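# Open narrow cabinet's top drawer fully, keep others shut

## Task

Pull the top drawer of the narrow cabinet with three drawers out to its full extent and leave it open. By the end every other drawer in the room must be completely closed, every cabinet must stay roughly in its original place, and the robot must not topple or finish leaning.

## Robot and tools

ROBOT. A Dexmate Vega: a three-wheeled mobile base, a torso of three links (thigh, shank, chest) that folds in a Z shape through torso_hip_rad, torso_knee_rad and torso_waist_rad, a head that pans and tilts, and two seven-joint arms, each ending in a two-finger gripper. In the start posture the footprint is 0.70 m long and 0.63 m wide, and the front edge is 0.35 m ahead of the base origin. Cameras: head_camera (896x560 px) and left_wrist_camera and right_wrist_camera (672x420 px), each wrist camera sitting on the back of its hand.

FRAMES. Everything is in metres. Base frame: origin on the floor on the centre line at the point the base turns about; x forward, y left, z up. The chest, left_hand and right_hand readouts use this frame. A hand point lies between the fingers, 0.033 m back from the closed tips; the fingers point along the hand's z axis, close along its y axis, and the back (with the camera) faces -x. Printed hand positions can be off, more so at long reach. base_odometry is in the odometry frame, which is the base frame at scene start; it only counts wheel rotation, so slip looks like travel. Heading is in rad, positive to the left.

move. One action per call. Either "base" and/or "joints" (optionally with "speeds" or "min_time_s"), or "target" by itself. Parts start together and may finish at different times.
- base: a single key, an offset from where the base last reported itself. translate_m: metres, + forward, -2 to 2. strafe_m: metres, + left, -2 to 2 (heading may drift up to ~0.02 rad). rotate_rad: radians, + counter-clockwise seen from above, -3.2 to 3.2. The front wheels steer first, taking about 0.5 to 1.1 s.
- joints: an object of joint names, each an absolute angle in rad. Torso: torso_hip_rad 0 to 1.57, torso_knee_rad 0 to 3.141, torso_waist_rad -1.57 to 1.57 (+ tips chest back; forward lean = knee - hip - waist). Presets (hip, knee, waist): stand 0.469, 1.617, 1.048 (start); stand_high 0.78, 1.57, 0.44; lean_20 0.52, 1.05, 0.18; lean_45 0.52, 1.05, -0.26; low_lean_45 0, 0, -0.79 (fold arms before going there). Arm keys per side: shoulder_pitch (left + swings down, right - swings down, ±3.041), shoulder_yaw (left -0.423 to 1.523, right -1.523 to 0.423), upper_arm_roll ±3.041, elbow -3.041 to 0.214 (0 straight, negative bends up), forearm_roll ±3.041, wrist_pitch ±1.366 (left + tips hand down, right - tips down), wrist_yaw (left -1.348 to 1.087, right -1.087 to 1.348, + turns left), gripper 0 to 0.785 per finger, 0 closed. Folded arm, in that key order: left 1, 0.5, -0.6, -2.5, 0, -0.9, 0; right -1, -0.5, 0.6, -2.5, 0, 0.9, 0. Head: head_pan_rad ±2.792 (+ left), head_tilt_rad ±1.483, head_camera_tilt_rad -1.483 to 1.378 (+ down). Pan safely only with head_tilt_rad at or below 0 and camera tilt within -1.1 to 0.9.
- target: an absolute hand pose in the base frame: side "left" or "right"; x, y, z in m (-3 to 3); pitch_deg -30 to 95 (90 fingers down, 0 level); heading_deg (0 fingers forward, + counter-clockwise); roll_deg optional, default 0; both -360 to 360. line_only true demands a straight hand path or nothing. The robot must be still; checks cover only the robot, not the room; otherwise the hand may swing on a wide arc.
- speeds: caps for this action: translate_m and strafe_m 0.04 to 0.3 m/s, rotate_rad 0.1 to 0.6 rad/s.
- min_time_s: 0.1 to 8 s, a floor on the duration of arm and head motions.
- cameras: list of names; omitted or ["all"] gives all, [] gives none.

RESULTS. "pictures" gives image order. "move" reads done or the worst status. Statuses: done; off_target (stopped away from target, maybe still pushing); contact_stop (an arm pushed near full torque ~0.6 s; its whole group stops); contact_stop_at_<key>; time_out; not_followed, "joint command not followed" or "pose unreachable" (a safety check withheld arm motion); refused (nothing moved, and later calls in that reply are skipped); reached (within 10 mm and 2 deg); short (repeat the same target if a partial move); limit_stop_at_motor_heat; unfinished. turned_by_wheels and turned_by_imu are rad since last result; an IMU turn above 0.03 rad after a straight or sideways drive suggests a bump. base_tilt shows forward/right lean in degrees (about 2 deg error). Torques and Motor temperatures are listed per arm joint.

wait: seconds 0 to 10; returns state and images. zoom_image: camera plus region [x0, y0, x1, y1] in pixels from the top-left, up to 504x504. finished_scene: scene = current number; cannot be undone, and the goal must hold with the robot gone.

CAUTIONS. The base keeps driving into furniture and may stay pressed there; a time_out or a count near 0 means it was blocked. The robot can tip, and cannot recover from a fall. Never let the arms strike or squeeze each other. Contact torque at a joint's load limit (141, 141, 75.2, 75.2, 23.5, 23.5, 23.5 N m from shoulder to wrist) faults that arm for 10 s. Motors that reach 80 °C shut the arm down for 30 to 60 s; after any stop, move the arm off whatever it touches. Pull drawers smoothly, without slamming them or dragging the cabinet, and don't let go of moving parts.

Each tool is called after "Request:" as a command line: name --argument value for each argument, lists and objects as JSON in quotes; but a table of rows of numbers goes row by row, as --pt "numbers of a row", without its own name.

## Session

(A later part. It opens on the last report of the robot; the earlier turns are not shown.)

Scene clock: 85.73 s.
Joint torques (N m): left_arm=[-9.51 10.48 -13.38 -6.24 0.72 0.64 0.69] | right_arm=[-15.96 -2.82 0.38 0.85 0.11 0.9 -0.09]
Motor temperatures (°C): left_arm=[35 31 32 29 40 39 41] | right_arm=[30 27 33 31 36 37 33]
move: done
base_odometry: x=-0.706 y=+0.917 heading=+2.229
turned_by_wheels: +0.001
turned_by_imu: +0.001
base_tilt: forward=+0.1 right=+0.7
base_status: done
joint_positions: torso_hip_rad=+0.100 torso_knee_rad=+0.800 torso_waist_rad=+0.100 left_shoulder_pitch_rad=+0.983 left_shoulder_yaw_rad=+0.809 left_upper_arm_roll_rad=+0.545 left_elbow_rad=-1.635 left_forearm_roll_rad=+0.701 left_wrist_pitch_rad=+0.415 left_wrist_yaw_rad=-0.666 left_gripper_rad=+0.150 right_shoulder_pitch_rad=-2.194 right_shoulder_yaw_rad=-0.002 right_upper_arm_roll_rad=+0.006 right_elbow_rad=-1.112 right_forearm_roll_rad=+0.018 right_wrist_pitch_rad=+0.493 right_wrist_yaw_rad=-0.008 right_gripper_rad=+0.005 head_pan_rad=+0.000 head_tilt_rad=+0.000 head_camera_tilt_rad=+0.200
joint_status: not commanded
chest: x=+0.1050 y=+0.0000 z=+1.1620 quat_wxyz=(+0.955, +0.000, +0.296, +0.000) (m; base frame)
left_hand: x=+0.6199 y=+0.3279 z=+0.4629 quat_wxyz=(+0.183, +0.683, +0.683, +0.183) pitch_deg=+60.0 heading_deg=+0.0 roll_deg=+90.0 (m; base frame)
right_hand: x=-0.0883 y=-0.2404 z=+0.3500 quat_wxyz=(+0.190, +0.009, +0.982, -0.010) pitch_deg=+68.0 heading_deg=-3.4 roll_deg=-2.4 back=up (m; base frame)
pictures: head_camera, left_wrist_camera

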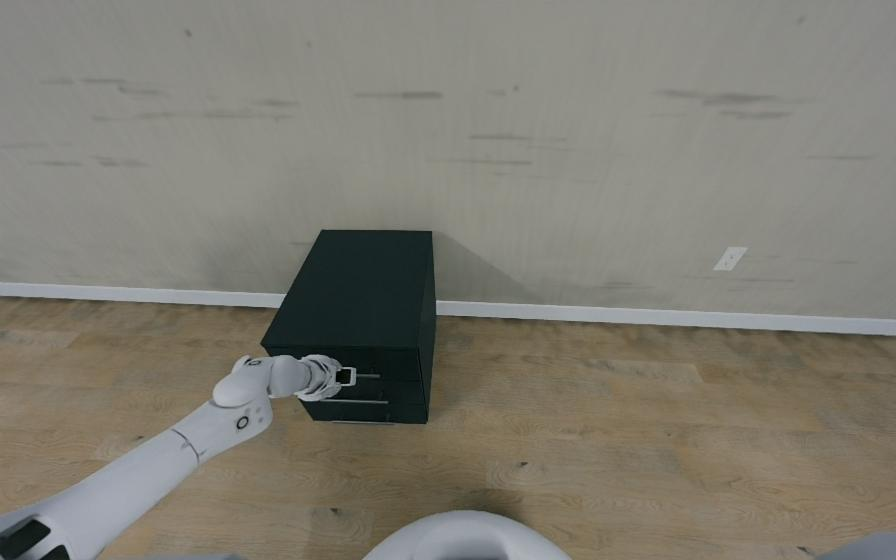

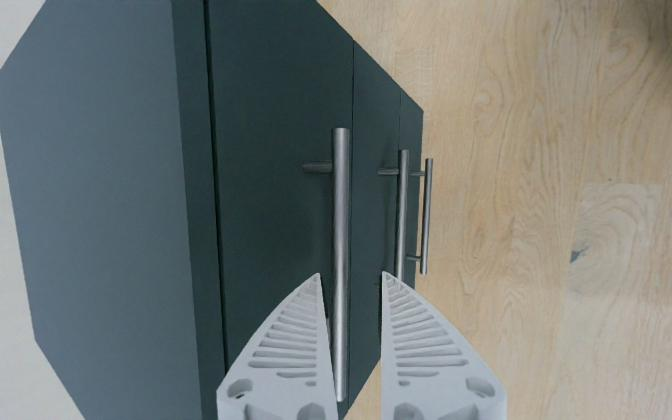

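Request:
move --target '{"side": "left", "x": 0.646, "y": 0.328, "z": 0.42, "pitch_deg": 60, "heading_deg": 0, "roll_deg": 90, "line_only": true}' --cameras '["head_camera", "left_wrist_camera"]'

Request:
zoom_image --camera "left_wrist_camera" --region '[180, 120, 500, 420]'

Scene clock: 88.43 s.
Joint torques (N m): left_arm=[-23.45 2.67 -5.75 -3.53 0.82 -0.77 1.21] | right_arm=[-15.27 -1.97 0.5 1.6 0.2 1.14 -0.24]
Motor temperatures (°C): left_arm=[34 31 32 29 40 39 41] | right_arm=[30 27 33 31 36 37 33]
move: done
base_odometry: x=-0.706 y=+0.917 heading=+2.229
turned_by_wheels: +0.000
turned_by_imu: +0.000
base_tilt: forward=+0.1 right=+0.8
base_status: not commanded
joint_positions: torso_hip_rad=+0.100 torso_knee_rad=+0.800 torso_waist_rad=+0.100 left_shoulder_pitch_rad=+0.849 left_shoulder_yaw_rad=+0.693 left_upper_arm_roll_rad=+0.624 left_elbow_rad=-1.349 left_forearm_roll_rad=+0.713 left_wrist_pitch_rad=+0.303 left_wrist_yaw_rad=-0.576 left_gripper_rad=+0.150 right_shoulder_pitch_rad=-2.194 right_shoulder_yaw_rad=-0.002 right_upper_arm_roll_rad=+0.006 right_elbow_rad=-1.112 right_forearm_roll_rad=+0.018 right_wrist_pitch_rad=+0.493 right_wrist_yaw_rad=-0.008 right_gripper_rad=+0.005 head_pan_rad=+0.000 head_tilt_rad=+0.000 head_camera_tilt_rad=+0.200
joint_status: not commanded
chest: x=+0.1049 y=+0.0000 z=+1.1620 quat_wxyz=(+0.955, +0.000, +0.295, +0.000) (m; base frame)
left_hand: x=+0.6454 y=+0.3283 z=+0.4205 quat_wxyz=(+0.183, +0.683, +0.683, +0.183) pitch_deg=+60.0 heading_deg=+0.0 roll_deg=-90.0 (m; base frame)
left_hand_status: reached (straight line, planned for 1.2 s): 1 mm and 0.0 deg off.
right_hand: x=-0.0883 y=-0.2404 z=+0.3500 quat_wxyz=(+0.190, +0.009, +0.982, -0.010) pitch_deg=+68.0 heading_deg=-3.4 roll_deg=-2.4 back=up (m; base frame)
pictures: head_camera, left_wrist_camera

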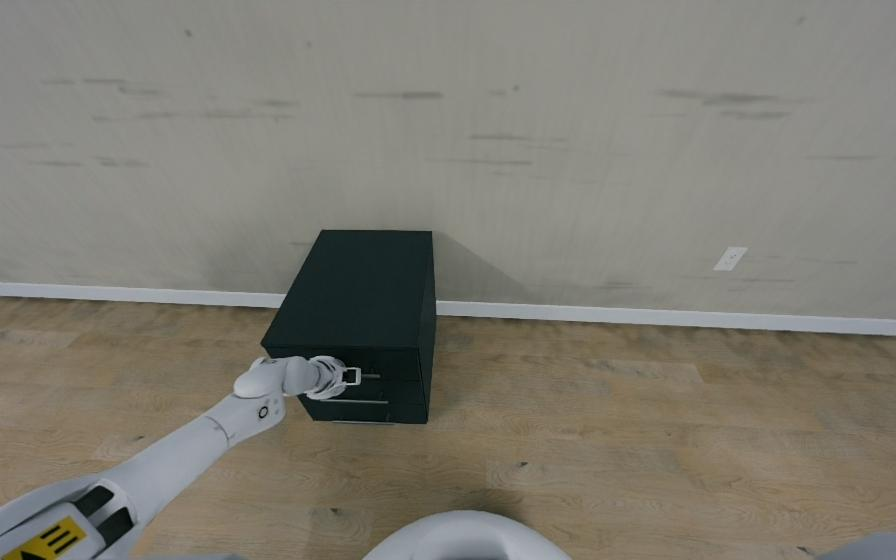

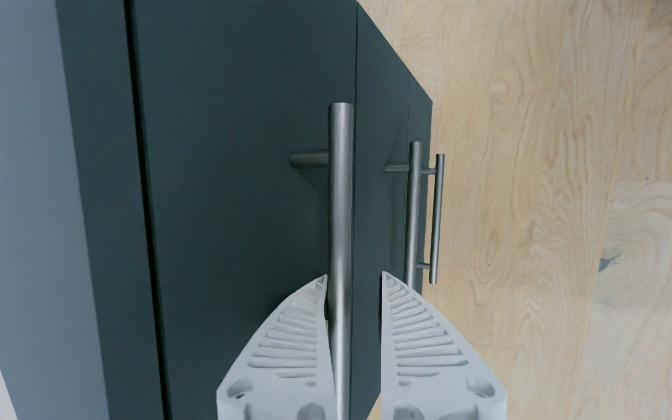

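Scaled by 1.575 from the camera's 672x420 image, which has a finer 960x600 frame.

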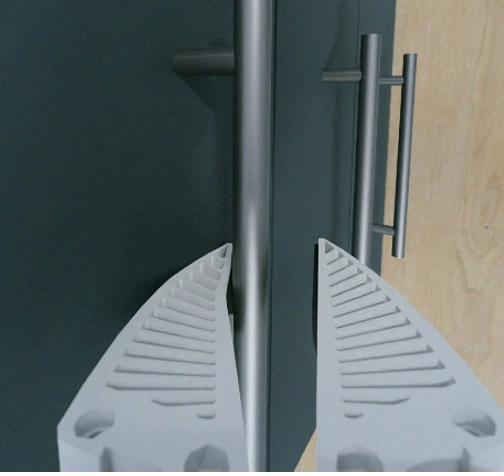

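Request:
move --joints '{"left_gripper_rad": 0.0}' --cameras '["left_wrist_camera"]'

Request:
zoom_image --camera "left_wrist_camera" --region '[180, 120, 500, 420]'

Scene clock: 89.70 s.
Joint torques (N m): left_arm=[-12.94 1.65 -2.59 -1.75 -0.54 -0.82 -0.66] | right_arm=[-14.98 -1.33 0.38 1.58 0.04 1.94 -0.03]
Motor temperatures (°C): left_arm=[34 31 32 29 40 39 41] | right_arm=[30 27 33 31 36 37 33]
move: done
base_odometry: x=-0.706 y=+0.917 heading=+2.229
turned_by_wheels: +0.000
turned_by_imu: +0.000
base_tilt: forward=+0.1 right=+0.8
base_status: not commanded
joint_positions: torso_hip_rad=+0.100 torso_knee_rad=+0.800 torso_waist_rad=+0.100 left_shoulder_pitch_rad=+0.847 left_shoulder_yaw_rad=+0.692 left_upper_arm_roll_rad=+0.625 left_elbow_rad=-1.346 left_forearm_roll_rad=+0.713 left_wrist_pitch_rad=+0.302 left_wrist_yaw_rad=-0.574 left_gripper_rad=+0.000 right_shoulder_pitch_rad=-2.194 right_shoulder_yaw_rad=-0.002 right_upper_arm_roll_rad=+0.006 right_elbow_rad=-1.112 right_forearm_roll_rad=+0.018 right_wrist_pitch_rad=+0.493 right_wrist_yaw_rad=-0.008 right_gripper_rad=+0.005 head_pan_rad=+0.000 head_tilt_rad=+0.000 head_camera_tilt_rad=+0.200
joint_status: all done
chest: x=+0.1049 y=+0.0000 z=+1.1620 quat_wxyz=(+0.955, +0.000, +0.295, +0.000) (m; base frame)
left_hand: x=+0.6464 y=+0.3283 z=+0.4206 quat_wxyz=(+0.183, +0.683, +0.683, +0.184) pitch_deg=+59.9 heading_deg=+0.0 roll_deg=-90.0 (m; base frame)
right_hand: x=-0.0883 y=-0.2404 z=+0.3500 quat_wxyz=(+0.190, +0.009, +0.982, -0.010) pitch_deg=+68.0 heading_deg=-3.4 roll_deg=-2.4 back=up (m; base frame)
pictures: left_wrist_camera

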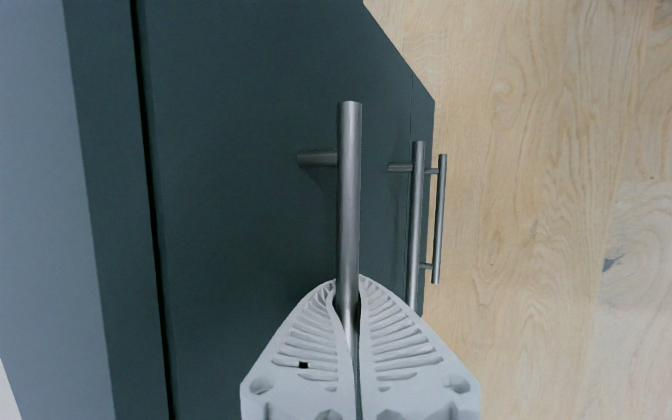

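Scaled by 1.575 from the camera's 672x420 image, which has a finer 960x600 frame.

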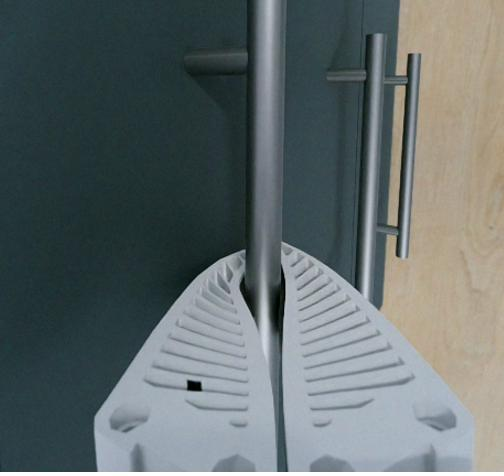

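Request:
move --base '{"translate_m": -0.2}' --speeds '{"translate_m": 0.1}' --cameras '["head_camera", "left_wrist_camera"]'

Scene clock: 92.77 s.
Joint torques (N m): left_arm=[-11.95 -3.18 -3.36 -4.99 -1.94 -2.52 -0.65] | right_arm=[-15.77 -2.23 0.04 1.94 0.21 1.43 -0.16]
Motor temperatures (°C): left_arm=[34 31 32 29 40 39 41] | right_arm=[30 27 33 31 36 37 33]
move: done
base_odometry: x=-0.584 y=+0.759 heading=+2.228
turned_by_wheels: +0.000
turned_by_imu: -0.001
base_tilt: forward=+0.1 right=+0.8
base_status: done
joint_positions: torso_hip_rad=+0.100 torso_knee_rad=+0.800 torso_waist_rad=+0.100 left_shoulder_pitch_rad=+0.847 left_shoulder_yaw_rad=+0.692 left_upper_arm_roll_rad=+0.625 left_elbow_rad=-1.345 left_forearm_roll_rad=+0.713 left_wrist_pitch_rad=+0.302 left_wrist_yaw_rad=-0.574 left_gripper_rad=+0.000 right_shoulder_pitch_rad=-2.194 right_shoulder_yaw_rad=-0.002 right_upper_arm_roll_rad=+0.006 right_elbow_rad=-1.112 right_forearm_roll_rad=+0.018 right_wrist_pitch_rad=+0.493 right_wrist_yaw_rad=-0.008 right_gripper_rad=+0.005 head_pan_rad=+0.000 head_tilt_rad=+0.000 head_camera_tilt_rad=+0.200
joint_status: not commanded
chest: x=+0.1048 y=+0.0000 z=+1.1620 quat_wxyz=(+0.955, +0.000, +0.295, +0.000) (m; base frame)
left_hand: x=+0.6464 y=+0.3289 z=+0.4206 quat_wxyz=(+0.183, +0.683, +0.683, +0.184) pitch_deg=+59.9 heading_deg=+0.2 roll_deg=-89.9 (m; base frame)
right_hand: x=-0.0883 y=-0.2404 z=+0.3500 quat_wxyz=(+0.190, +0.009, +0.982, -0.010) pitch_deg=+68.0 heading_deg=-3.4 roll_deg=-2.4 back=up (m; base frame)
pictures: head_camera, left_wrist_camera

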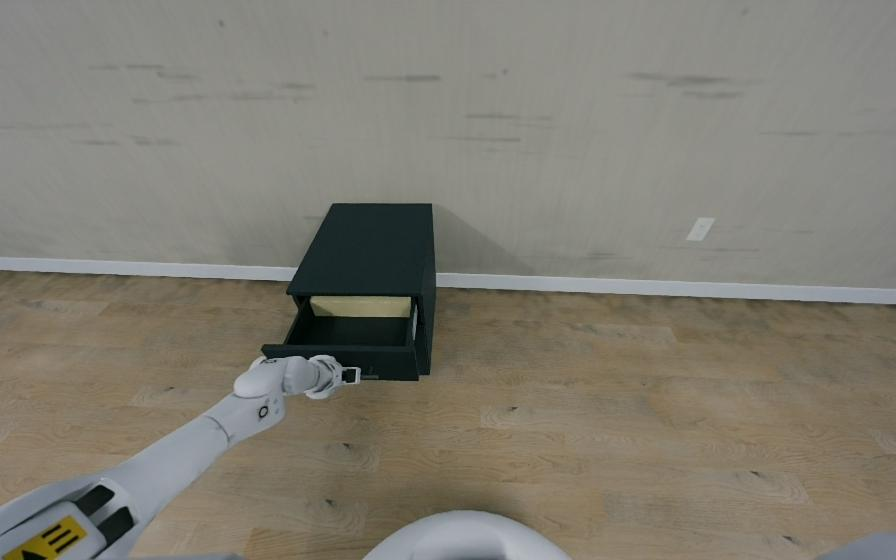

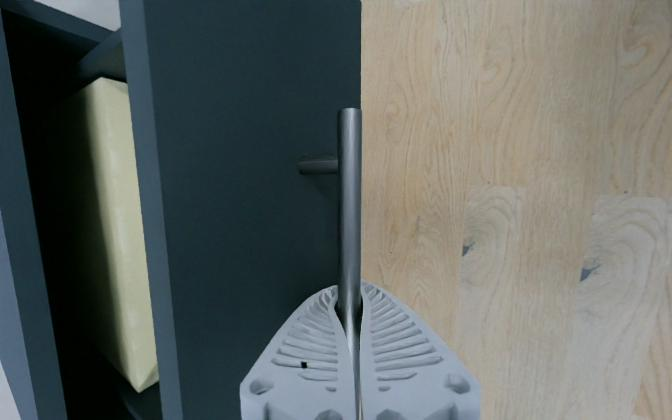

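Request:
move --base '{"translate_m": -0.12}' --speeds '{"translate_m": 0.1}' --cameras '["head_camera", "left_wrist_camera"]'

Scene clock: 95.27 s.
Joint torques (N m): left_arm=[-11.33 -1.37 -1.65 -5.69 -1.82 -2.27 -0.65] | right_arm=[-16.23 -1.82 0.68 1.6 0.02 1.97 0.19]
Motor temperatures (°C): left_arm=[34 31 32 29 40 38 41] | right_arm=[30 27 33 31 36 37 33]
move: done
base_odometry: x=-0.510 y=+0.664 heading=+2.230
turned_by_wheels: +0.001
turned_by_imu: +0.003
base_tilt: forward=+0.0 right=+0.8
base_status: done
joint_positions: torso_hip_rad=+0.100 torso_knee_rad=+0.800 torso_waist_rad=+0.100 left_shoulder_pitch_rad=+0.847 left_shoulder_yaw_rad=+0.692 left_upper_arm_roll_rad=+0.625 left_elbow_rad=-1.345 left_forearm_roll_rad=+0.713 left_wrist_pitch_rad=+0.302 left_wrist_yaw_rad=-0.574 left_gripper_rad=+0.000 right_shoulder_pitch_rad=-2.194 right_shoulder_yaw_rad=-0.002 right_upper_arm_roll_rad=+0.006 right_elbow_rad=-1.112 right_forearm_roll_rad=+0.018 right_wrist_pitch_rad=+0.493 right_wrist_yaw_rad=-0.008 right_gripper_rad=+0.005 head_pan_rad=+0.000 head_tilt_rad=+0.000 head_camera_tilt_rad=+0.200
joint_status: not commanded
chest: x=+0.1048 y=+0.0000 z=+1.1620 quat_wxyz=(+0.955, +0.000, +0.295, +0.000) (m; base frame)
left_hand: x=+0.6464 y=+0.3288 z=+0.4205 quat_wxyz=(+0.183, +0.683, +0.683, +0.184) pitch_deg=+59.9 heading_deg=+0.2 roll_deg=-89.9 (m; base frame)
right_hand: x=-0.0883 y=-0.2404 z=+0.3500 quat_wxyz=(+0.190, +0.009, +0.982, -0.010) pitch_deg=+68.0 heading_deg=-3.4 roll_deg=-2.4 back=up (m; base frame)
pictures: head_camera, left_wrist_camera

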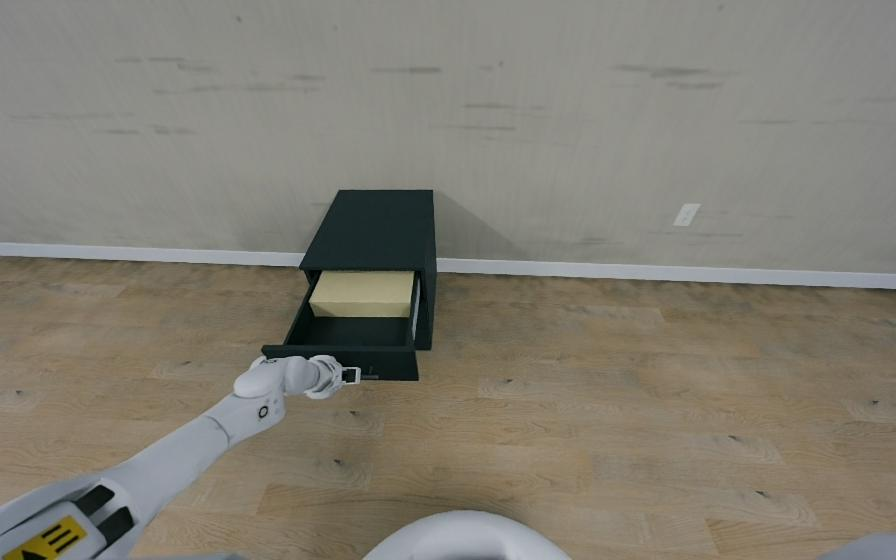

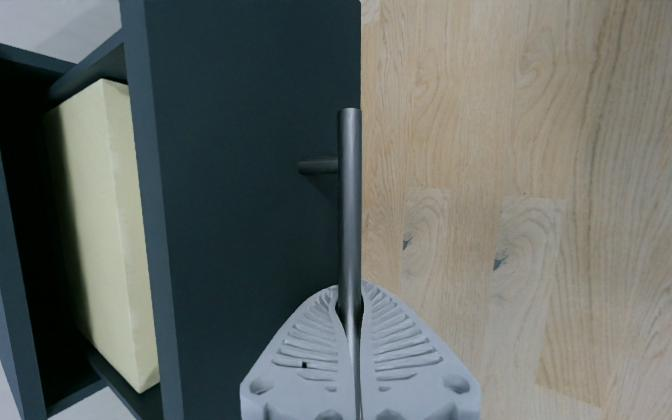

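Request:
move --base '{"translate_m": -0.08}' --speeds '{"translate_m": 0.08}' --cameras '["head_camera", "left_wrist_camera"]'

Scene clock: 97.47 s.
Joint torques (N m): left_arm=[0.92 5.36 -1.41 0.94 -0.29 0.96 -2.28] | right_arm=[-15.16 -0.93 0.38 0.71 0.21 1.19 -0.15]
Motor temperatures (°C): left_arm=[34 31 32 29 40 38 41] | right_arm=[30 27 33 31 36 37 33]
move: done
base_odometry: x=-0.461 y=+0.601 heading=+2.230
turned_by_wheels: +0.001
turned_by_imu: +0.000
base_tilt: forward=+0.0 right=+0.7
base_status: done
joint_positions: torso_hip_rad=+0.100 torso_knee_rad=+0.800 torso_waist_rad=+0.100 left_shoulder_pitch_rad=+0.847 left_shoulder_yaw_rad=+0.691 left_upper_arm_roll_rad=+0.625 left_elbow_rad=-1.346 left_forearm_roll_rad=+0.713 left_wrist_pitch_rad=+0.301 left_wrist_yaw_rad=-0.573 left_gripper_rad=+0.000 right_shoulder_pitch_rad=-2.194 right_shoulder_yaw_rad=-0.002 right_upper_arm_roll_rad=+0.006 right_elbow_rad=-1.112 right_forearm_roll_rad=+0.018 right_wrist_pitch_rad=+0.493 right_wrist_yaw_rad=-0.008 right_gripper_rad=+0.005 head_pan_rad=+0.000 head_tilt_rad=+0.000 head_camera_tilt_rad=+0.200
joint_status: not commanded
chest: x=+0.1048 y=+0.0000 z=+1.1620 quat_wxyz=(+0.955, +0.000, +0.295, +0.000) (m; base frame)
left_hand: x=+0.6471 y=+0.3279 z=+0.4211 quat_wxyz=(+0.184, +0.683, +0.683, +0.184) pitch_deg=+59.8 heading_deg=+0.0 roll_deg=+90.0 (m; base frame)
right_hand: x=-0.0882 y=-0.2404 z=+0.3500 quat_wxyz=(+0.190, +0.009, +0.982, -0.010) pitch_deg=+68.0 heading_deg=-3.4 roll_deg=-2.4 back=up (m; base frame)
pictures: head_camera, left_wrist_camera

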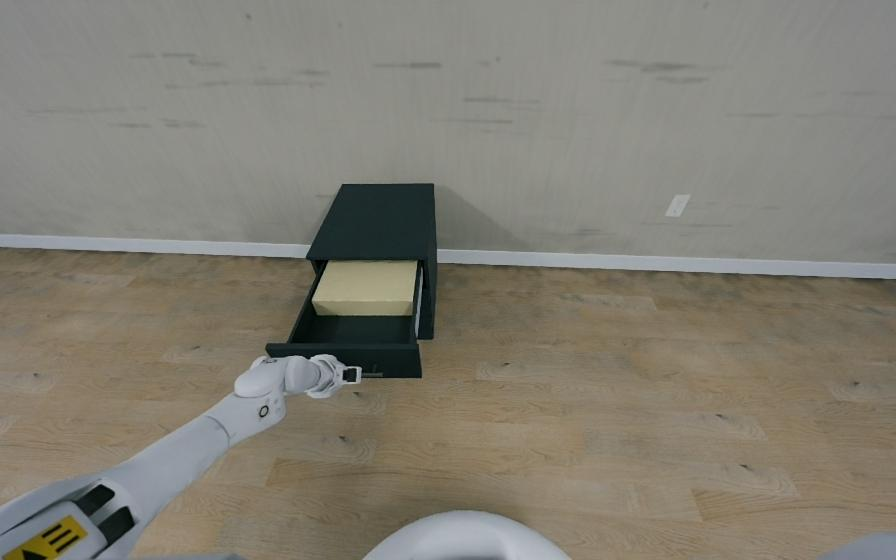

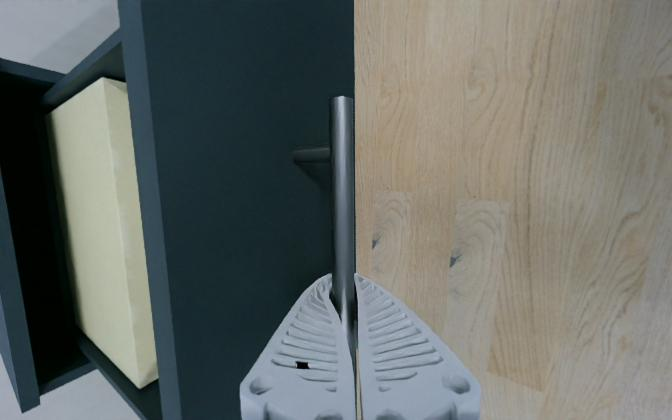

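Request:
move --base '{"translate_m": -0.015}' --speeds '{"translate_m": 0.05}' --cameras '["head_camera", "left_wrist_camera"]'

Request:
zoom_image --camera "head_camera" --region '[200, 160, 480, 440]'

Scene clock: 98.87 s.
Joint torques (N m): left_arm=[0.59 5.53 -1.27 1.09 -0.18 1.53 -2.09] | right_arm=[-15.17 -1.19 0.67 2.17 0.12 1.11 -0.17]
Motor temperatures (°C): left_arm=[34 31 31 28 40 38 41] | right_arm=[30 27 33 31 36 37 33]
move: done
base_odometry: x=-0.452 y=+0.589 heading=+2.231
turned_by_wheels: +0.001
turned_by_imu: +0.001
base_tilt: forward=+0.0 right=+0.7
base_status: done
joint_positions: torso_hip_rad=+0.100 torso_knee_rad=+0.800 torso_waist_rad=+0.100 left_shoulder_pitch_rad=+0.847 left_shoulder_yaw_rad=+0.691 left_upper_arm_roll_rad=+0.625 left_elbow_rad=-1.346 left_forearm_roll_rad=+0.713 left_wrist_pitch_rad=+0.301 left_wrist_yaw_rad=-0.573 left_gripper_rad=+0.000 right_shoulder_pitch_rad=-2.194 right_shoulder_yaw_rad=-0.002 right_upper_arm_roll_rad=+0.006 right_elbow_rad=-1.112 right_forearm_roll_rad=+0.018 right_wrist_pitch_rad=+0.493 right_wrist_yaw_rad=-0.008 right_gripper_rad=+0.005 head_pan_rad=+0.000 head_tilt_rad=+0.000 head_camera_tilt_rad=+0.200
joint_status: not commanded
chest: x=+0.1048 y=+0.0000 z=+1.1620 quat_wxyz=(+0.955, +0.000, +0.295, +0.000) (m; base frame)
left_hand: x=+0.6471 y=+0.3278 z=+0.4211 quat_wxyz=(+0.184, +0.683, +0.683, +0.184) pitch_deg=+59.9 heading_deg=-0.1 roll_deg=+90.0 (m; base frame)
right_hand: x=-0.0883 y=-0.2404 z=+0.3500 quat_wxyz=(+0.190, +0.009, +0.982, -0.010) pitch_deg=+68.0 heading_deg=-3.4 roll_deg=-2.4 back=up (m; base frame)
pictures: head_camera, left_wrist_camera

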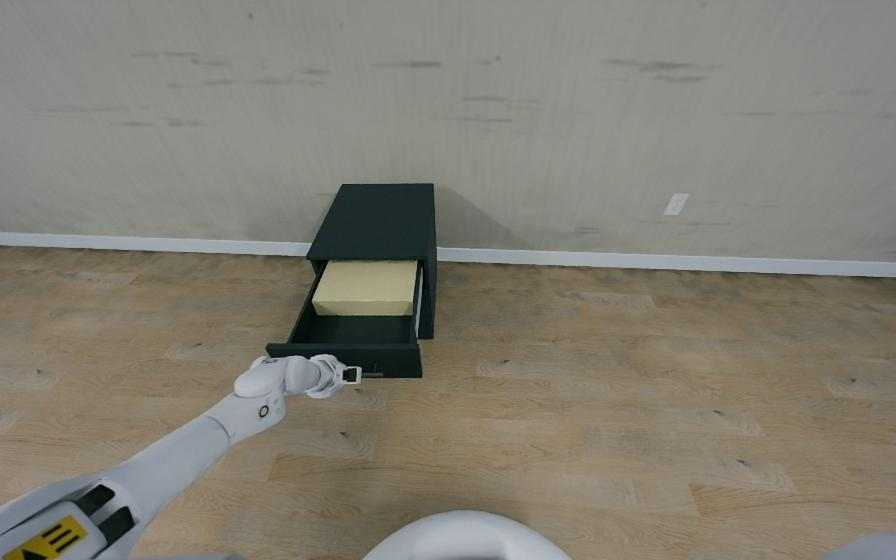

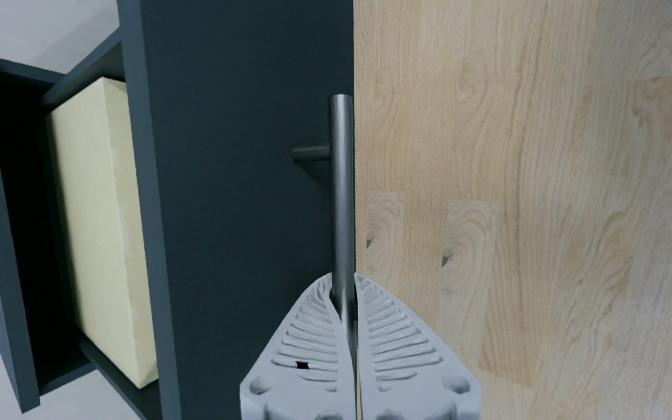

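Scaled by 1.800 from the camera's 896x560 image, which has a finer 960x600 frame.

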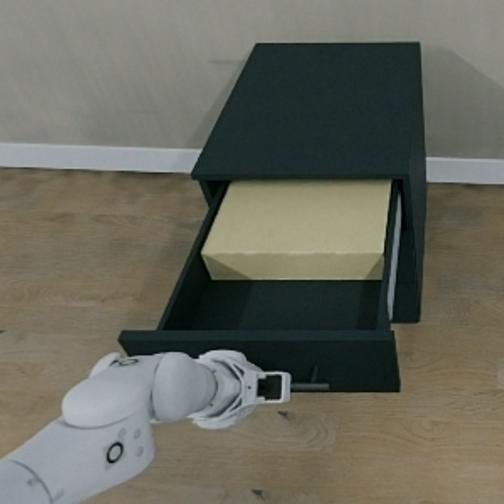

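Request:
move --joints '{"left_gripper_rad": 0.18}' --min_time_s 0.6 --cameras '["head_camera", "left_wrist_camera"]'

Request:
zoom_image --camera "left_wrist_camera" --region '[180, 120, 500, 420]'

"min_time_s" has no arm or head joint beside it: it slows only arm and head motions. Command such a joint too, or leave it out
Scene clock: 101.83 s.
Joint torques (N m): left_arm=[-0.52 5.57 -1.12 0.7 -0.21 1.24 -2.18] | right_arm=[-15.36 -0.59 0.52 0.92 0.08 1.67 -0.14]
Motor temperatures (°C): left_arm=[33 31 31 28 40 38 41] | right_arm=[30 27 33 31 36 36 33]
base_odometry: x=-0.452 y=+0.589 heading=+2.231
turned_by_wheels: +0.000
turned_by_imu: +0.000
base_tilt: forward=+0.1 right=+0.8
base_status: done
joint_positions: torso_hip_rad=+0.100 torso_knee_rad=+0.800 torso_waist_rad=+0.100 left_shoulder_pitch_rad=+0.847 left_shoulder_yaw_rad=+0.691 left_upper_arm_roll_rad=+0.625 left_elbow_rad=-1.346 left_forearm_roll_rad=+0.713 left_wrist_pitch_rad=+0.301 left_wrist_yaw_rad=-0.573 left_gripper_rad=+0.000 right_shoulder_pitch_rad=-2.194 right_shoulder_yaw_rad=-0.002 right_upper_arm_roll_rad=+0.006 right_elbow_rad=-1.112 right_forearm_roll_rad=+0.018 right_wrist_pitch_rad=+0.493 right_wrist_yaw_rad=-0.008 right_gripper_rad=+0.005 head_pan_rad=+0.000 head_tilt_rad=+0.000 head_camera_tilt_rad=+0.200
joint_status: not commanded
chest: x=+0.1048 y=+0.0000 z=+1.1620 quat_wxyz=(+0.955, +0.000, +0.295, +0.000) (m; base frame)
left_hand: x=+0.6471 y=+0.3278 z=+0.4211 quat_wxyz=(+0.184, +0.683, +0.683, +0.184) pitch_deg=+59.9 heading_deg=-0.1 roll_deg=+90.0 (m; base frame)
right_hand: x=-0.0883 y=-0.2404 z=+0.3500 quat_wxyz=(+0.190, +0.009, +0.982, -0.010) pitch_deg=+68.0 heading_deg=-3.4 roll_deg=-2.4 back=up (m; base frame)
pictures: none

Scaled by 1.575 from the camera's 672x420 image, which has a finer 960x600 frame.

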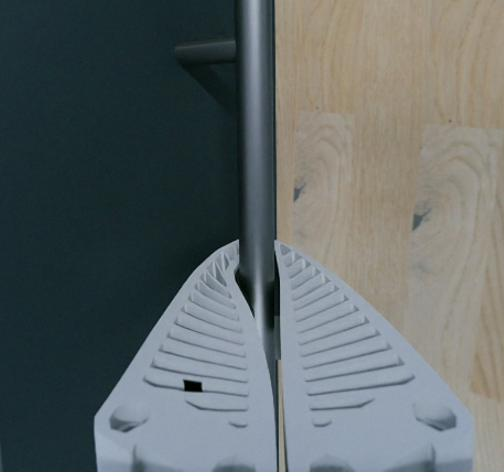

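Request:
move --joints '{"left_gripper_rad": 0.18}' --cameras '["head_camera", "left_wrist_camera"]'

Request:
zoom_image --camera "left_wrist_camera" --region '[180, 120, 500, 420]'

Scene clock: 102.67 s.
Joint torques (N m): left_arm=[-16.91 7.43 -11.35 -3.88 1.68 1 1.85] | right_arm=[-15.07 -1.59 0.18 1.06 0.09 1.54 -0.09]
Motor temperatures (°C): left_arm=[33 31 31 28 40 38 41] | right_arm=[30 27 33 31 36 36 33]
move: done
base_odometry: x=-0.452 y=+0.589 heading=+2.231
turned_by_wheels: +0.000
turned_by_imu: +0.000
base_tilt: forward=+0.0 right=+0.7
base_status: not commanded
joint_positions: torso_hip_rad=+0.100 torso_knee_rad=+0.800 torso_waist_rad=+0.100 left_shoulder_pitch_rad=+0.847 left_shoulder_yaw_rad=+0.691 left_upper_arm_roll_rad=+0.626 left_elbow_rad=-1.345 left_forearm_roll_rad=+0.713 left_wrist_pitch_rad=+0.301 left_wrist_yaw_rad=-0.575 left_gripper_rad=+0.180 right_shoulder_pitch_rad=-2.194 right_shoulder_yaw_rad=-0.002 right_upper_arm_roll_rad=+0.006 right_elbow_rad=-1.112 right_forearm_roll_rad=+0.018 right_wrist_pitch_rad=+0.493 right_wrist_yaw_rad=-0.008 right_gripper_rad=+0.005 head_pan_rad=+0.000 head_tilt_rad=+0.000 head_camera_tilt_rad=+0.200
joint_status: all done
chest: x=+0.1049 y=+0.0000 z=+1.1620 quat_wxyz=(+0.955, +0.000, +0.296, +0.000) (m; base frame)
left_hand: x=+0.6457 y=+0.3277 z=+0.4199 quat_wxyz=(+0.183, +0.683, +0.683, +0.183) pitch_deg=+60.0 heading_deg=-0.1 roll_deg=+90.0 (m; base frame)
right_hand: x=-0.0883 y=-0.2404 z=+0.3500 quat_wxyz=(+0.190, +0.009, +0.982, -0.010) pitch_deg=+68.0 heading_deg=-3.4 roll_deg=-2.4 back=up (m; base frame)
pictures: head_camera, left_wrist_camera

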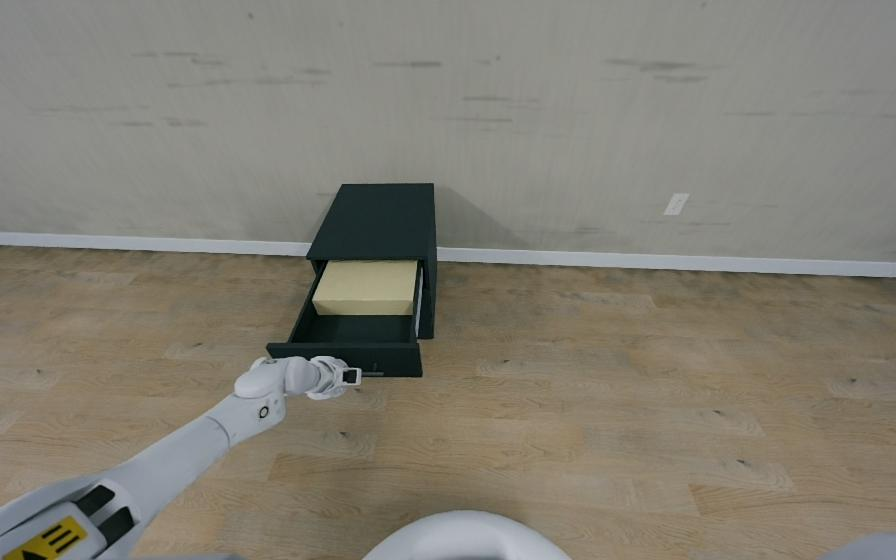

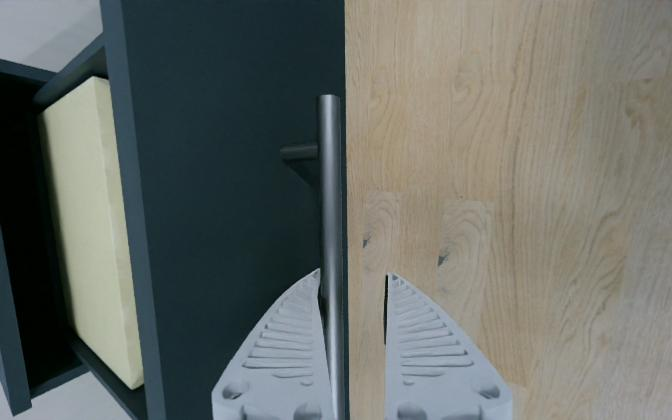

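Scaled by 1.575 from the camera's 672x420 image, which has a finer 960x600 frame.

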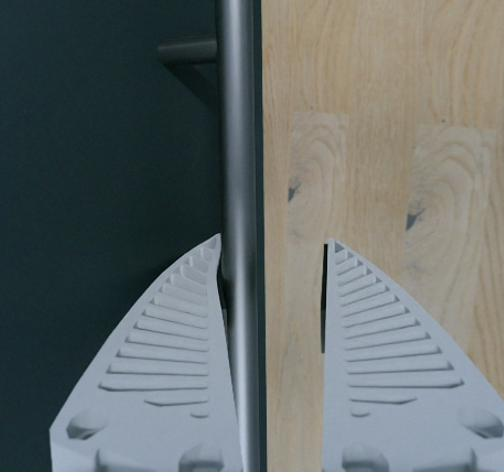

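Request:
move --target '{"side": "left", "x": 0.61, "y": 0.328, "z": 0.495, "pitch_deg": 60, "heading_deg": 0, "roll_deg": 90}' --cameras '["head_camera", "left_wrist_camera"]'

Scene clock: 105.90 s.
Joint torques (N m): left_arm=[-8.79 9.24 -13.08 -4.8 0.68 -0.32 0.24] | right_arm=[-16.31 -1.3 0.23 1.56 0.16 1.41 -0.21]
Motor temperatures (°C): left_arm=[33 31 32 28 40 38 41] | right_arm=[30 27 33 31 36 36 33]
move: done
base_odometry: x=-0.452 y=+0.589 heading=+2.231
turned_by_wheels: +0.000
turned_by_imu: +0.000
base_tilt: forward=+0.0 right=+0.8
base_status: not commanded
joint_positions: torso_hip_rad=+0.100 torso_knee_rad=+0.800 torso_waist_rad=+0.100 left_shoulder_pitch_rad=+1.042 left_shoulder_yaw_rad=+0.877 left_upper_arm_roll_rad=+0.494 left_elbow_rad=-1.784 left_forearm_roll_rad=+0.686 left_wrist_pitch_rad=+0.477 left_wrist_yaw_rad=-0.724 left_gripper_rad=+0.180 right_shoulder_pitch_rad=-2.194 right_shoulder_yaw_rad=-0.002 right_upper_arm_roll_rad=+0.006 right_elbow_rad=-1.112 right_forearm_roll_rad=+0.018 right_wrist_pitch_rad=+0.493 right_wrist_yaw_rad=-0.008 right_gripper_rad=+0.005 head_pan_rad=+0.000 head_tilt_rad=+0.000 head_camera_tilt_rad=+0.200
joint_status: not commanded
chest: x=+0.1050 y=+0.0000 z=+1.1620 quat_wxyz=(+0.955, +0.000, +0.296, +0.000) (m; base frame)
left_hand: x=+0.6103 y=+0.3280 z=+0.4941 quat_wxyz=(+0.183, +0.683, +0.683, +0.183) pitch_deg=+60.0 heading_deg=+0.0 roll_deg=+90.0 (m; base frame)
left_hand_status: reached (straight line, planned for 1.7 s): 1 mm and 0.0 deg off.
right_hand: x=-0.0883 y=-0.2404 z=+0.3500 quat_wxyz=(+0.190, +0.009, +0.982, -0.010) pitch_deg=+68.0 heading_deg=-3.4 roll_deg=-2.4 back=up (m; base frame)
pictures: head_camera, left_wrist_camera

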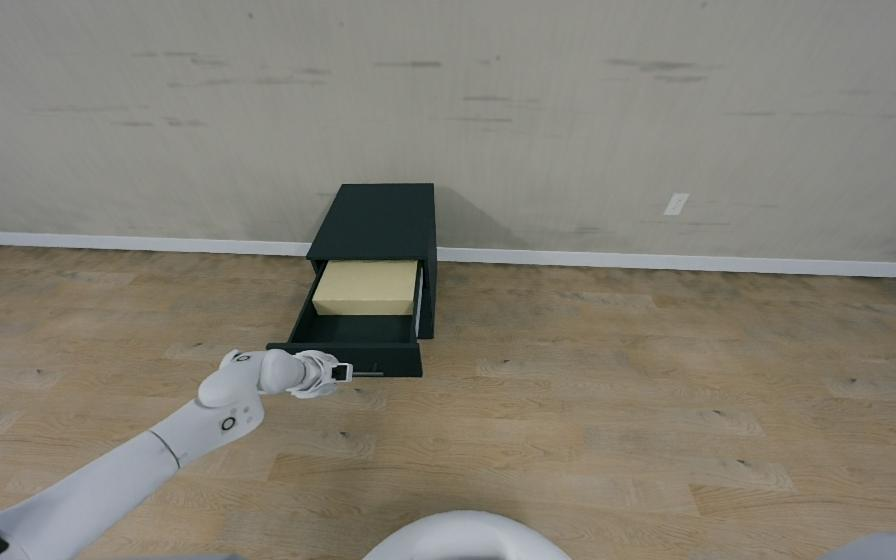

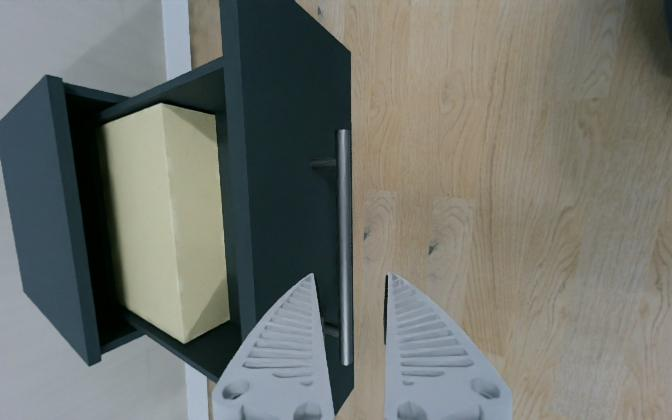

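Request:
move --base '{"translate_m": -0.3}' --cameras '["head_camera"]'

Request:
move --base '{"rotate_rad": 2.12}' --joints '{"torso_hip_rad": 0.469, "torso_knee_rad": 1.617, "torso_waist_rad": 1.048, "head_camera_tilt_rad": 0.4}' --cameras '["head_camera"]'

Scene clock: 109.63 s.
Joint torques (N m): left_arm=[-9.93 8.6 -12.91 -5.46 0.8 0.72 0.29] | right_arm=[-15.59 -0.76 0.44 1.33 0.12 1.16 -0.19]
Motor temperatures (°C): left_arm=[33 31 32 28 40 37 41] | right_arm=[30 27 33 31 36 36 33]
move: done
base_odometry: x=-0.267 y=+0.353 heading=+2.232
turned_by_wheels: +0.001
turned_by_imu: +0.001
base_tilt: forward=+0.0 right=+0.8
base_status: done
joint_positions: torso_hip_rad=+0.100 torso_knee_rad=+0.800 torso_waist_rad=+0.100 left_shoulder_pitch_rad=+1.044 left_shoulder_yaw_rad=+0.878 left_upper_arm_roll_rad=+0.493 left_elbow_rad=-1.788 left_forearm_roll_rad=+0.686 left_wrist_pitch_rad=+0.479 left_wrist_yaw_rad=-0.725 left_gripper_rad=+0.180 right_shoulder_pitch_rad=-2.194 right_shoulder_yaw_rad=-0.002 right_upper_arm_roll_rad=+0.006 right_elbow_rad=-1.112 right_forearm_roll_rad=+0.018 right_wrist_pitch_rad=+0.493 right_wrist_yaw_rad=-0.008 right_gripper_rad=+0.005 head_pan_rad=+0.000 head_tilt_rad=+0.000 head_camera_tilt_rad=+0.200
joint_status: not commanded
chest: x=+0.1050 y=+0.0000 z=+1.1620 quat_wxyz=(+0.955, +0.000, +0.296, +0.000) (m; base frame)
left_hand: x=+0.6099 y=+0.3279 z=+0.4949 quat_wxyz=(+0.183, +0.683, +0.683, +0.183) pitch_deg=+60.0 heading_deg=+0.0 roll_deg=+90.0 (m; base frame)
right_hand: x=-0.0883 y=-0.2404 z=+0.3500 quat_wxyz=(+0.190, +0.009, +0.982, -0.010) pitch_deg=+68.0 heading_deg=-3.4 roll_deg=-2.4 back=up (m; base frame)
pictures: head_camera

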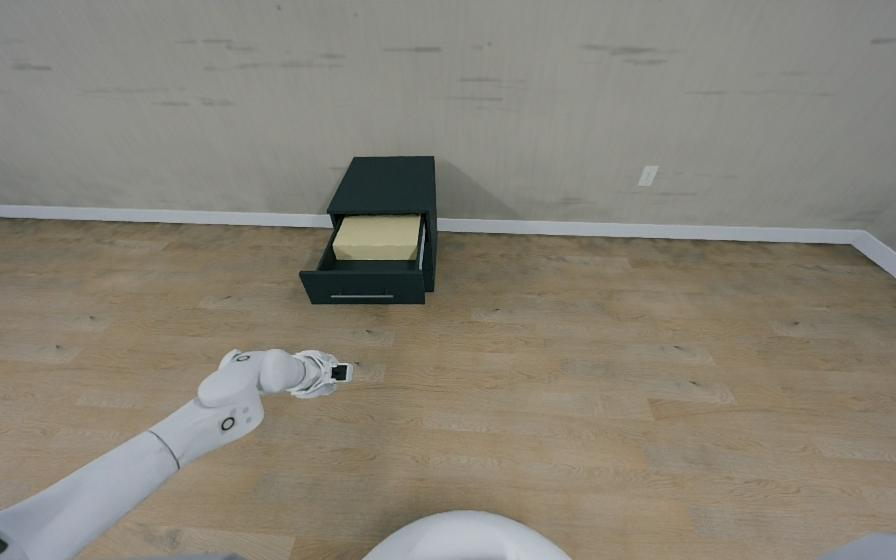

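Scene clock: 114.80 s.
Joint torques (N m): left_arm=[-18.41 9.29 -15.45 -3.66 1.17 0.3 0.91] | right_arm=[-3.02 -0.87 0.77 -2.17 0.12 3.25 -0.08]
Motor temperatures (°C): left_arm=[33 31 32 28 40 37 41] | right_arm=[30 27 33 31 36 37 33]
move: done
base_odometry: x=-0.268 y=+0.355 heading=-1.925
turned_by_wheels: +2.126
turned_by_imu: +2.116
base_tilt: forward=+0.1 right=+0.8
base_status: done
joint_positions: torso_hip_rad=+0.469 torso_knee_rad=+1.617 torso_waist_rad=+1.048 left_shoulder_pitch_rad=+1.044 left_shoulder_yaw_rad=+0.878 left_upper_arm_roll_rad=+0.493 left_elbow_rad=-1.788 left_forearm_roll_rad=+0.686 left_wrist_pitch_rad=+0.479 left_wrist_yaw_rad=-0.726 left_gripper_rad=+0.180 right_shoulder_pitch_rad=-2.194 right_shoulder_yaw_rad=-0.002 right_upper_arm_roll_rad=+0.006 right_elbow_rad=-1.112 right_forearm_roll_rad=+0.018 right_wrist_pitch_rad=+0.493 right_wrist_yaw_rad=-0.008 right_gripper_rad=+0.005 head_pan_rad=+0.000 head_tilt_rad=+0.000 head_camera_tilt_rad=+0.400
joint_status: all done
chest: x=-0.0111 y=+0.0000 z=+1.4155 quat_wxyz=(+0.999, +0.000, +0.050, +0.000) (m; base frame)
left_hand: x=+0.7518 y=+0.3279 z=+1.0720 quat_wxyz=(+0.346, +0.617, +0.617, +0.346) pitch_deg=+31.4 heading_deg=+0.0 roll_deg=+90.0 (m; base frame)
right_hand: x=+0.2085 y=-0.2404 z=+0.6102 quat_wxyz=(+0.427, +0.011, +0.904, -0.007) pitch_deg=+39.4 heading_deg=-1.6 roll_deg=-0.3 back=up (m; base frame)
pictures: head_camera

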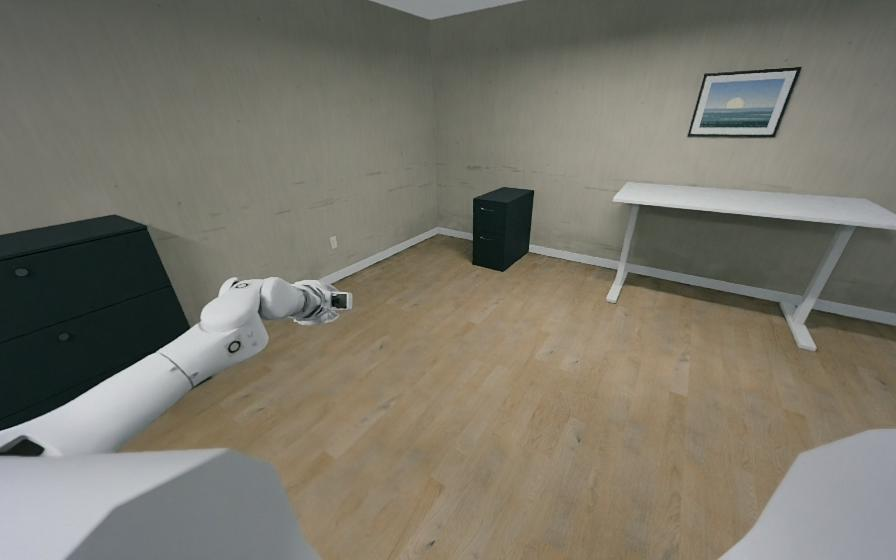

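Request:
move --base '{"translate_m": 1.85}' --cameras '["head_camera"]'

Request:
move --base '{"rotate_rad": -0.58}' --cameras '["head_camera", "left_wrist_camera"]'

Request:
zoom_image --camera "head_camera" --region '[280, 200, 620, 500]'

Scene clock: 123.97 s.
Joint torques (N m): left_arm=[-18.59 7.58 -15.48 -4.48 1.24 0.44 0.97] | right_arm=[-3.66 -0.57 0.72 -2.88 0.1 1.82 -0.07]
Motor temperatures (°C): left_arm=[33 31 32 28 40 37 41] | right_arm=[30 27 33 31 36 37 33]
move: done
base_odometry: x=-0.907 y=-1.381 heading=-1.924
turned_by_wheels: +0.001
turned_by_imu: +0.001
base_tilt: forward=+0.1 right=+0.8
base_status: done
joint_positions: torso_hip_rad=+0.469 torso_knee_rad=+1.617 torso_waist_rad=+1.048 left_shoulder_pitch_rad=+1.044 left_shoulder_yaw_rad=+0.878 left_upper_arm_roll_rad=+0.493 left_elbow_rad=-1.788 left_forearm_roll_rad=+0.686 left_wrist_pitch_rad=+0.479 left_wrist_yaw_rad=-0.726 left_gripper_rad=+0.180 right_shoulder_pitch_rad=-2.194 right_shoulder_yaw_rad=-0.002 right_upper_arm_roll_rad=+0.006 right_elbow_rad=-1.112 right_forearm_roll_rad=+0.018 right_wrist_pitch_rad=+0.493 right_wrist_yaw_rad=-0.008 right_gripper_rad=+0.005 head_pan_rad=+0.000 head_tilt_rad=+0.000 head_camera_tilt_rad=+0.400
joint_status: not commanded
chest: x=-0.0111 y=+0.0000 z=+1.4155 quat_wxyz=(+0.999, +0.000, +0.050, +0.000) (m; base frame)
left_hand: x=+0.7518 y=+0.3279 z=+1.0720 quat_wxyz=(+0.346, +0.617, +0.617, +0.346) pitch_deg=+31.4 heading_deg=+0.0 roll_deg=+90.0 (m; base frame)
right_hand: x=+0.2085 y=-0.2404 z=+0.6101 quat_wxyz=(+0.427, +0.011, +0.904, -0.007) pitch_deg=+39.4 heading_deg=-1.6 roll_deg=-0.3 back=up (m; base frame)
pictures: head_camera

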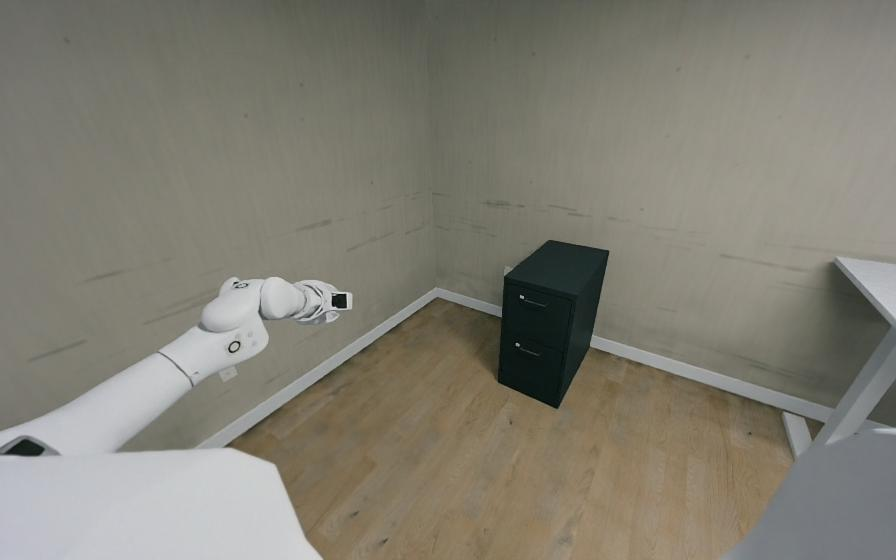

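Scene clock: 126.57 s.
Joint torques (N m): left_arm=[-18.62 7.24 -15.74 -5.68 1.15 0.05 0.59] | right_arm=[-4.02 -1.9 0.48 -2.52 0.13 2.57 -0.12]
Motor temperatures (°C): left_arm=[33 31 32 28 40 36 41] | right_arm=[30 27 33 31 36 37 33]
move: done
base_odometry: x=-0.907 y=-1.382 heading=-2.506
turned_by_wheels: -0.582
turned_by_imu: -0.577
base_tilt: forward=+0.0 right=+0.7
base_status: done
joint_positions: torso_hip_rad=+0.469 torso_knee_rad=+1.617 torso_waist_rad=+1.048 left_shoulder_pitch_rad=+1.044 left_shoulder_yaw_rad=+0.878 left_upper_arm_roll_rad=+0.493 left_elbow_rad=-1.788 left_forearm_roll_rad=+0.686 left_wrist_pitch_rad=+0.479 left_wrist_yaw_rad=-0.726 left_gripper_rad=+0.180 right_shoulder_pitch_rad=-2.194 right_shoulder_yaw_rad=-0.002 right_upper_arm_roll_rad=+0.006 right_elbow_rad=-1.112 right_forearm_roll_rad=+0.018 right_wrist_pitch_rad=+0.493 right_wrist_yaw_rad=-0.008 right_gripper_rad=+0.005 head_pan_rad=+0.000 head_tilt_rad=+0.000 head_camera_tilt_rad=+0.400
joint_status: not commanded
chest: x=-0.0111 y=+0.0000 z=+1.4155 quat_wxyz=(+0.999, +0.000, +0.050, +0.000) (m; base frame)
left_hand: x=+0.7518 y=+0.3279 z=+1.0720 quat_wxyz=(+0.346, +0.617, +0.617, +0.346) pitch_deg=+31.4 heading_deg=+0.0 roll_deg=+90.0 (m; base frame)
right_hand: x=+0.2085 y=-0.2404 z=+0.6101 quat_wxyz=(+0.427, +0.011, +0.904, -0.007) pitch_deg=+39.4 heading_deg=-1.6 roll_deg=-0.3 back=up (m; base frame)
pictures: head_camera, left_wrist_camera

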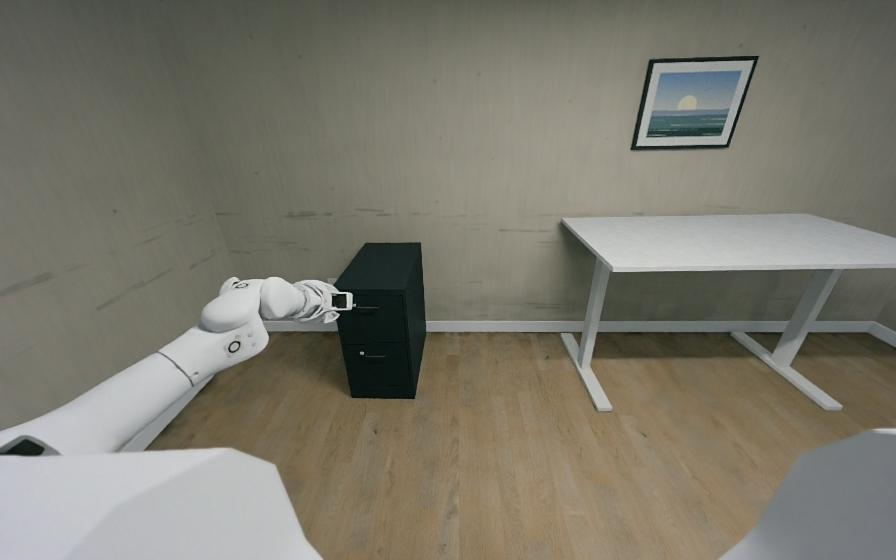

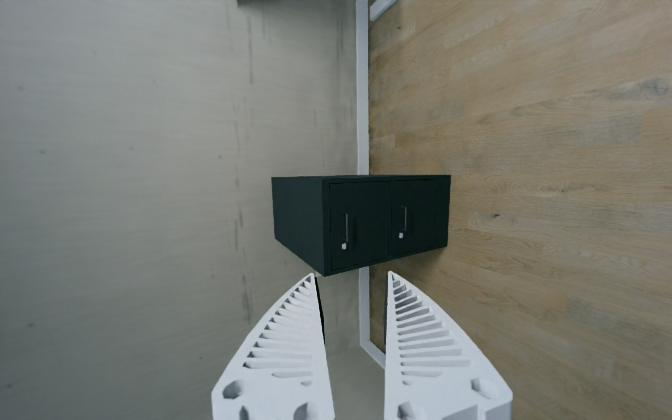

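Scaled by 1.482 from the camera's 896x560 image, which has a finer 960x600 frame.

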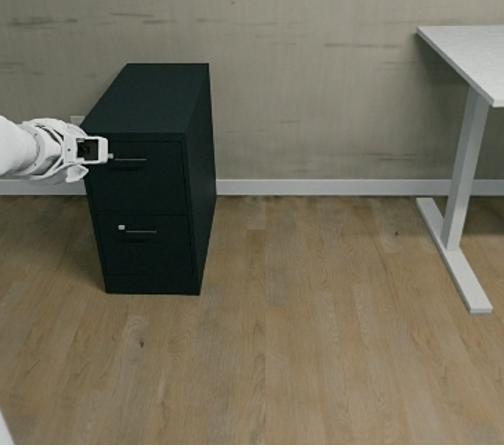

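Request:
zoom_image --camera "left_wrist_camera" --region '[250, 160, 470, 290]'

Scaled by 2.291 from the camera's 672x420 image, which has a finer 960x600 frame.

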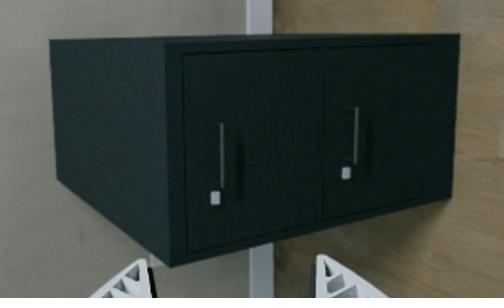

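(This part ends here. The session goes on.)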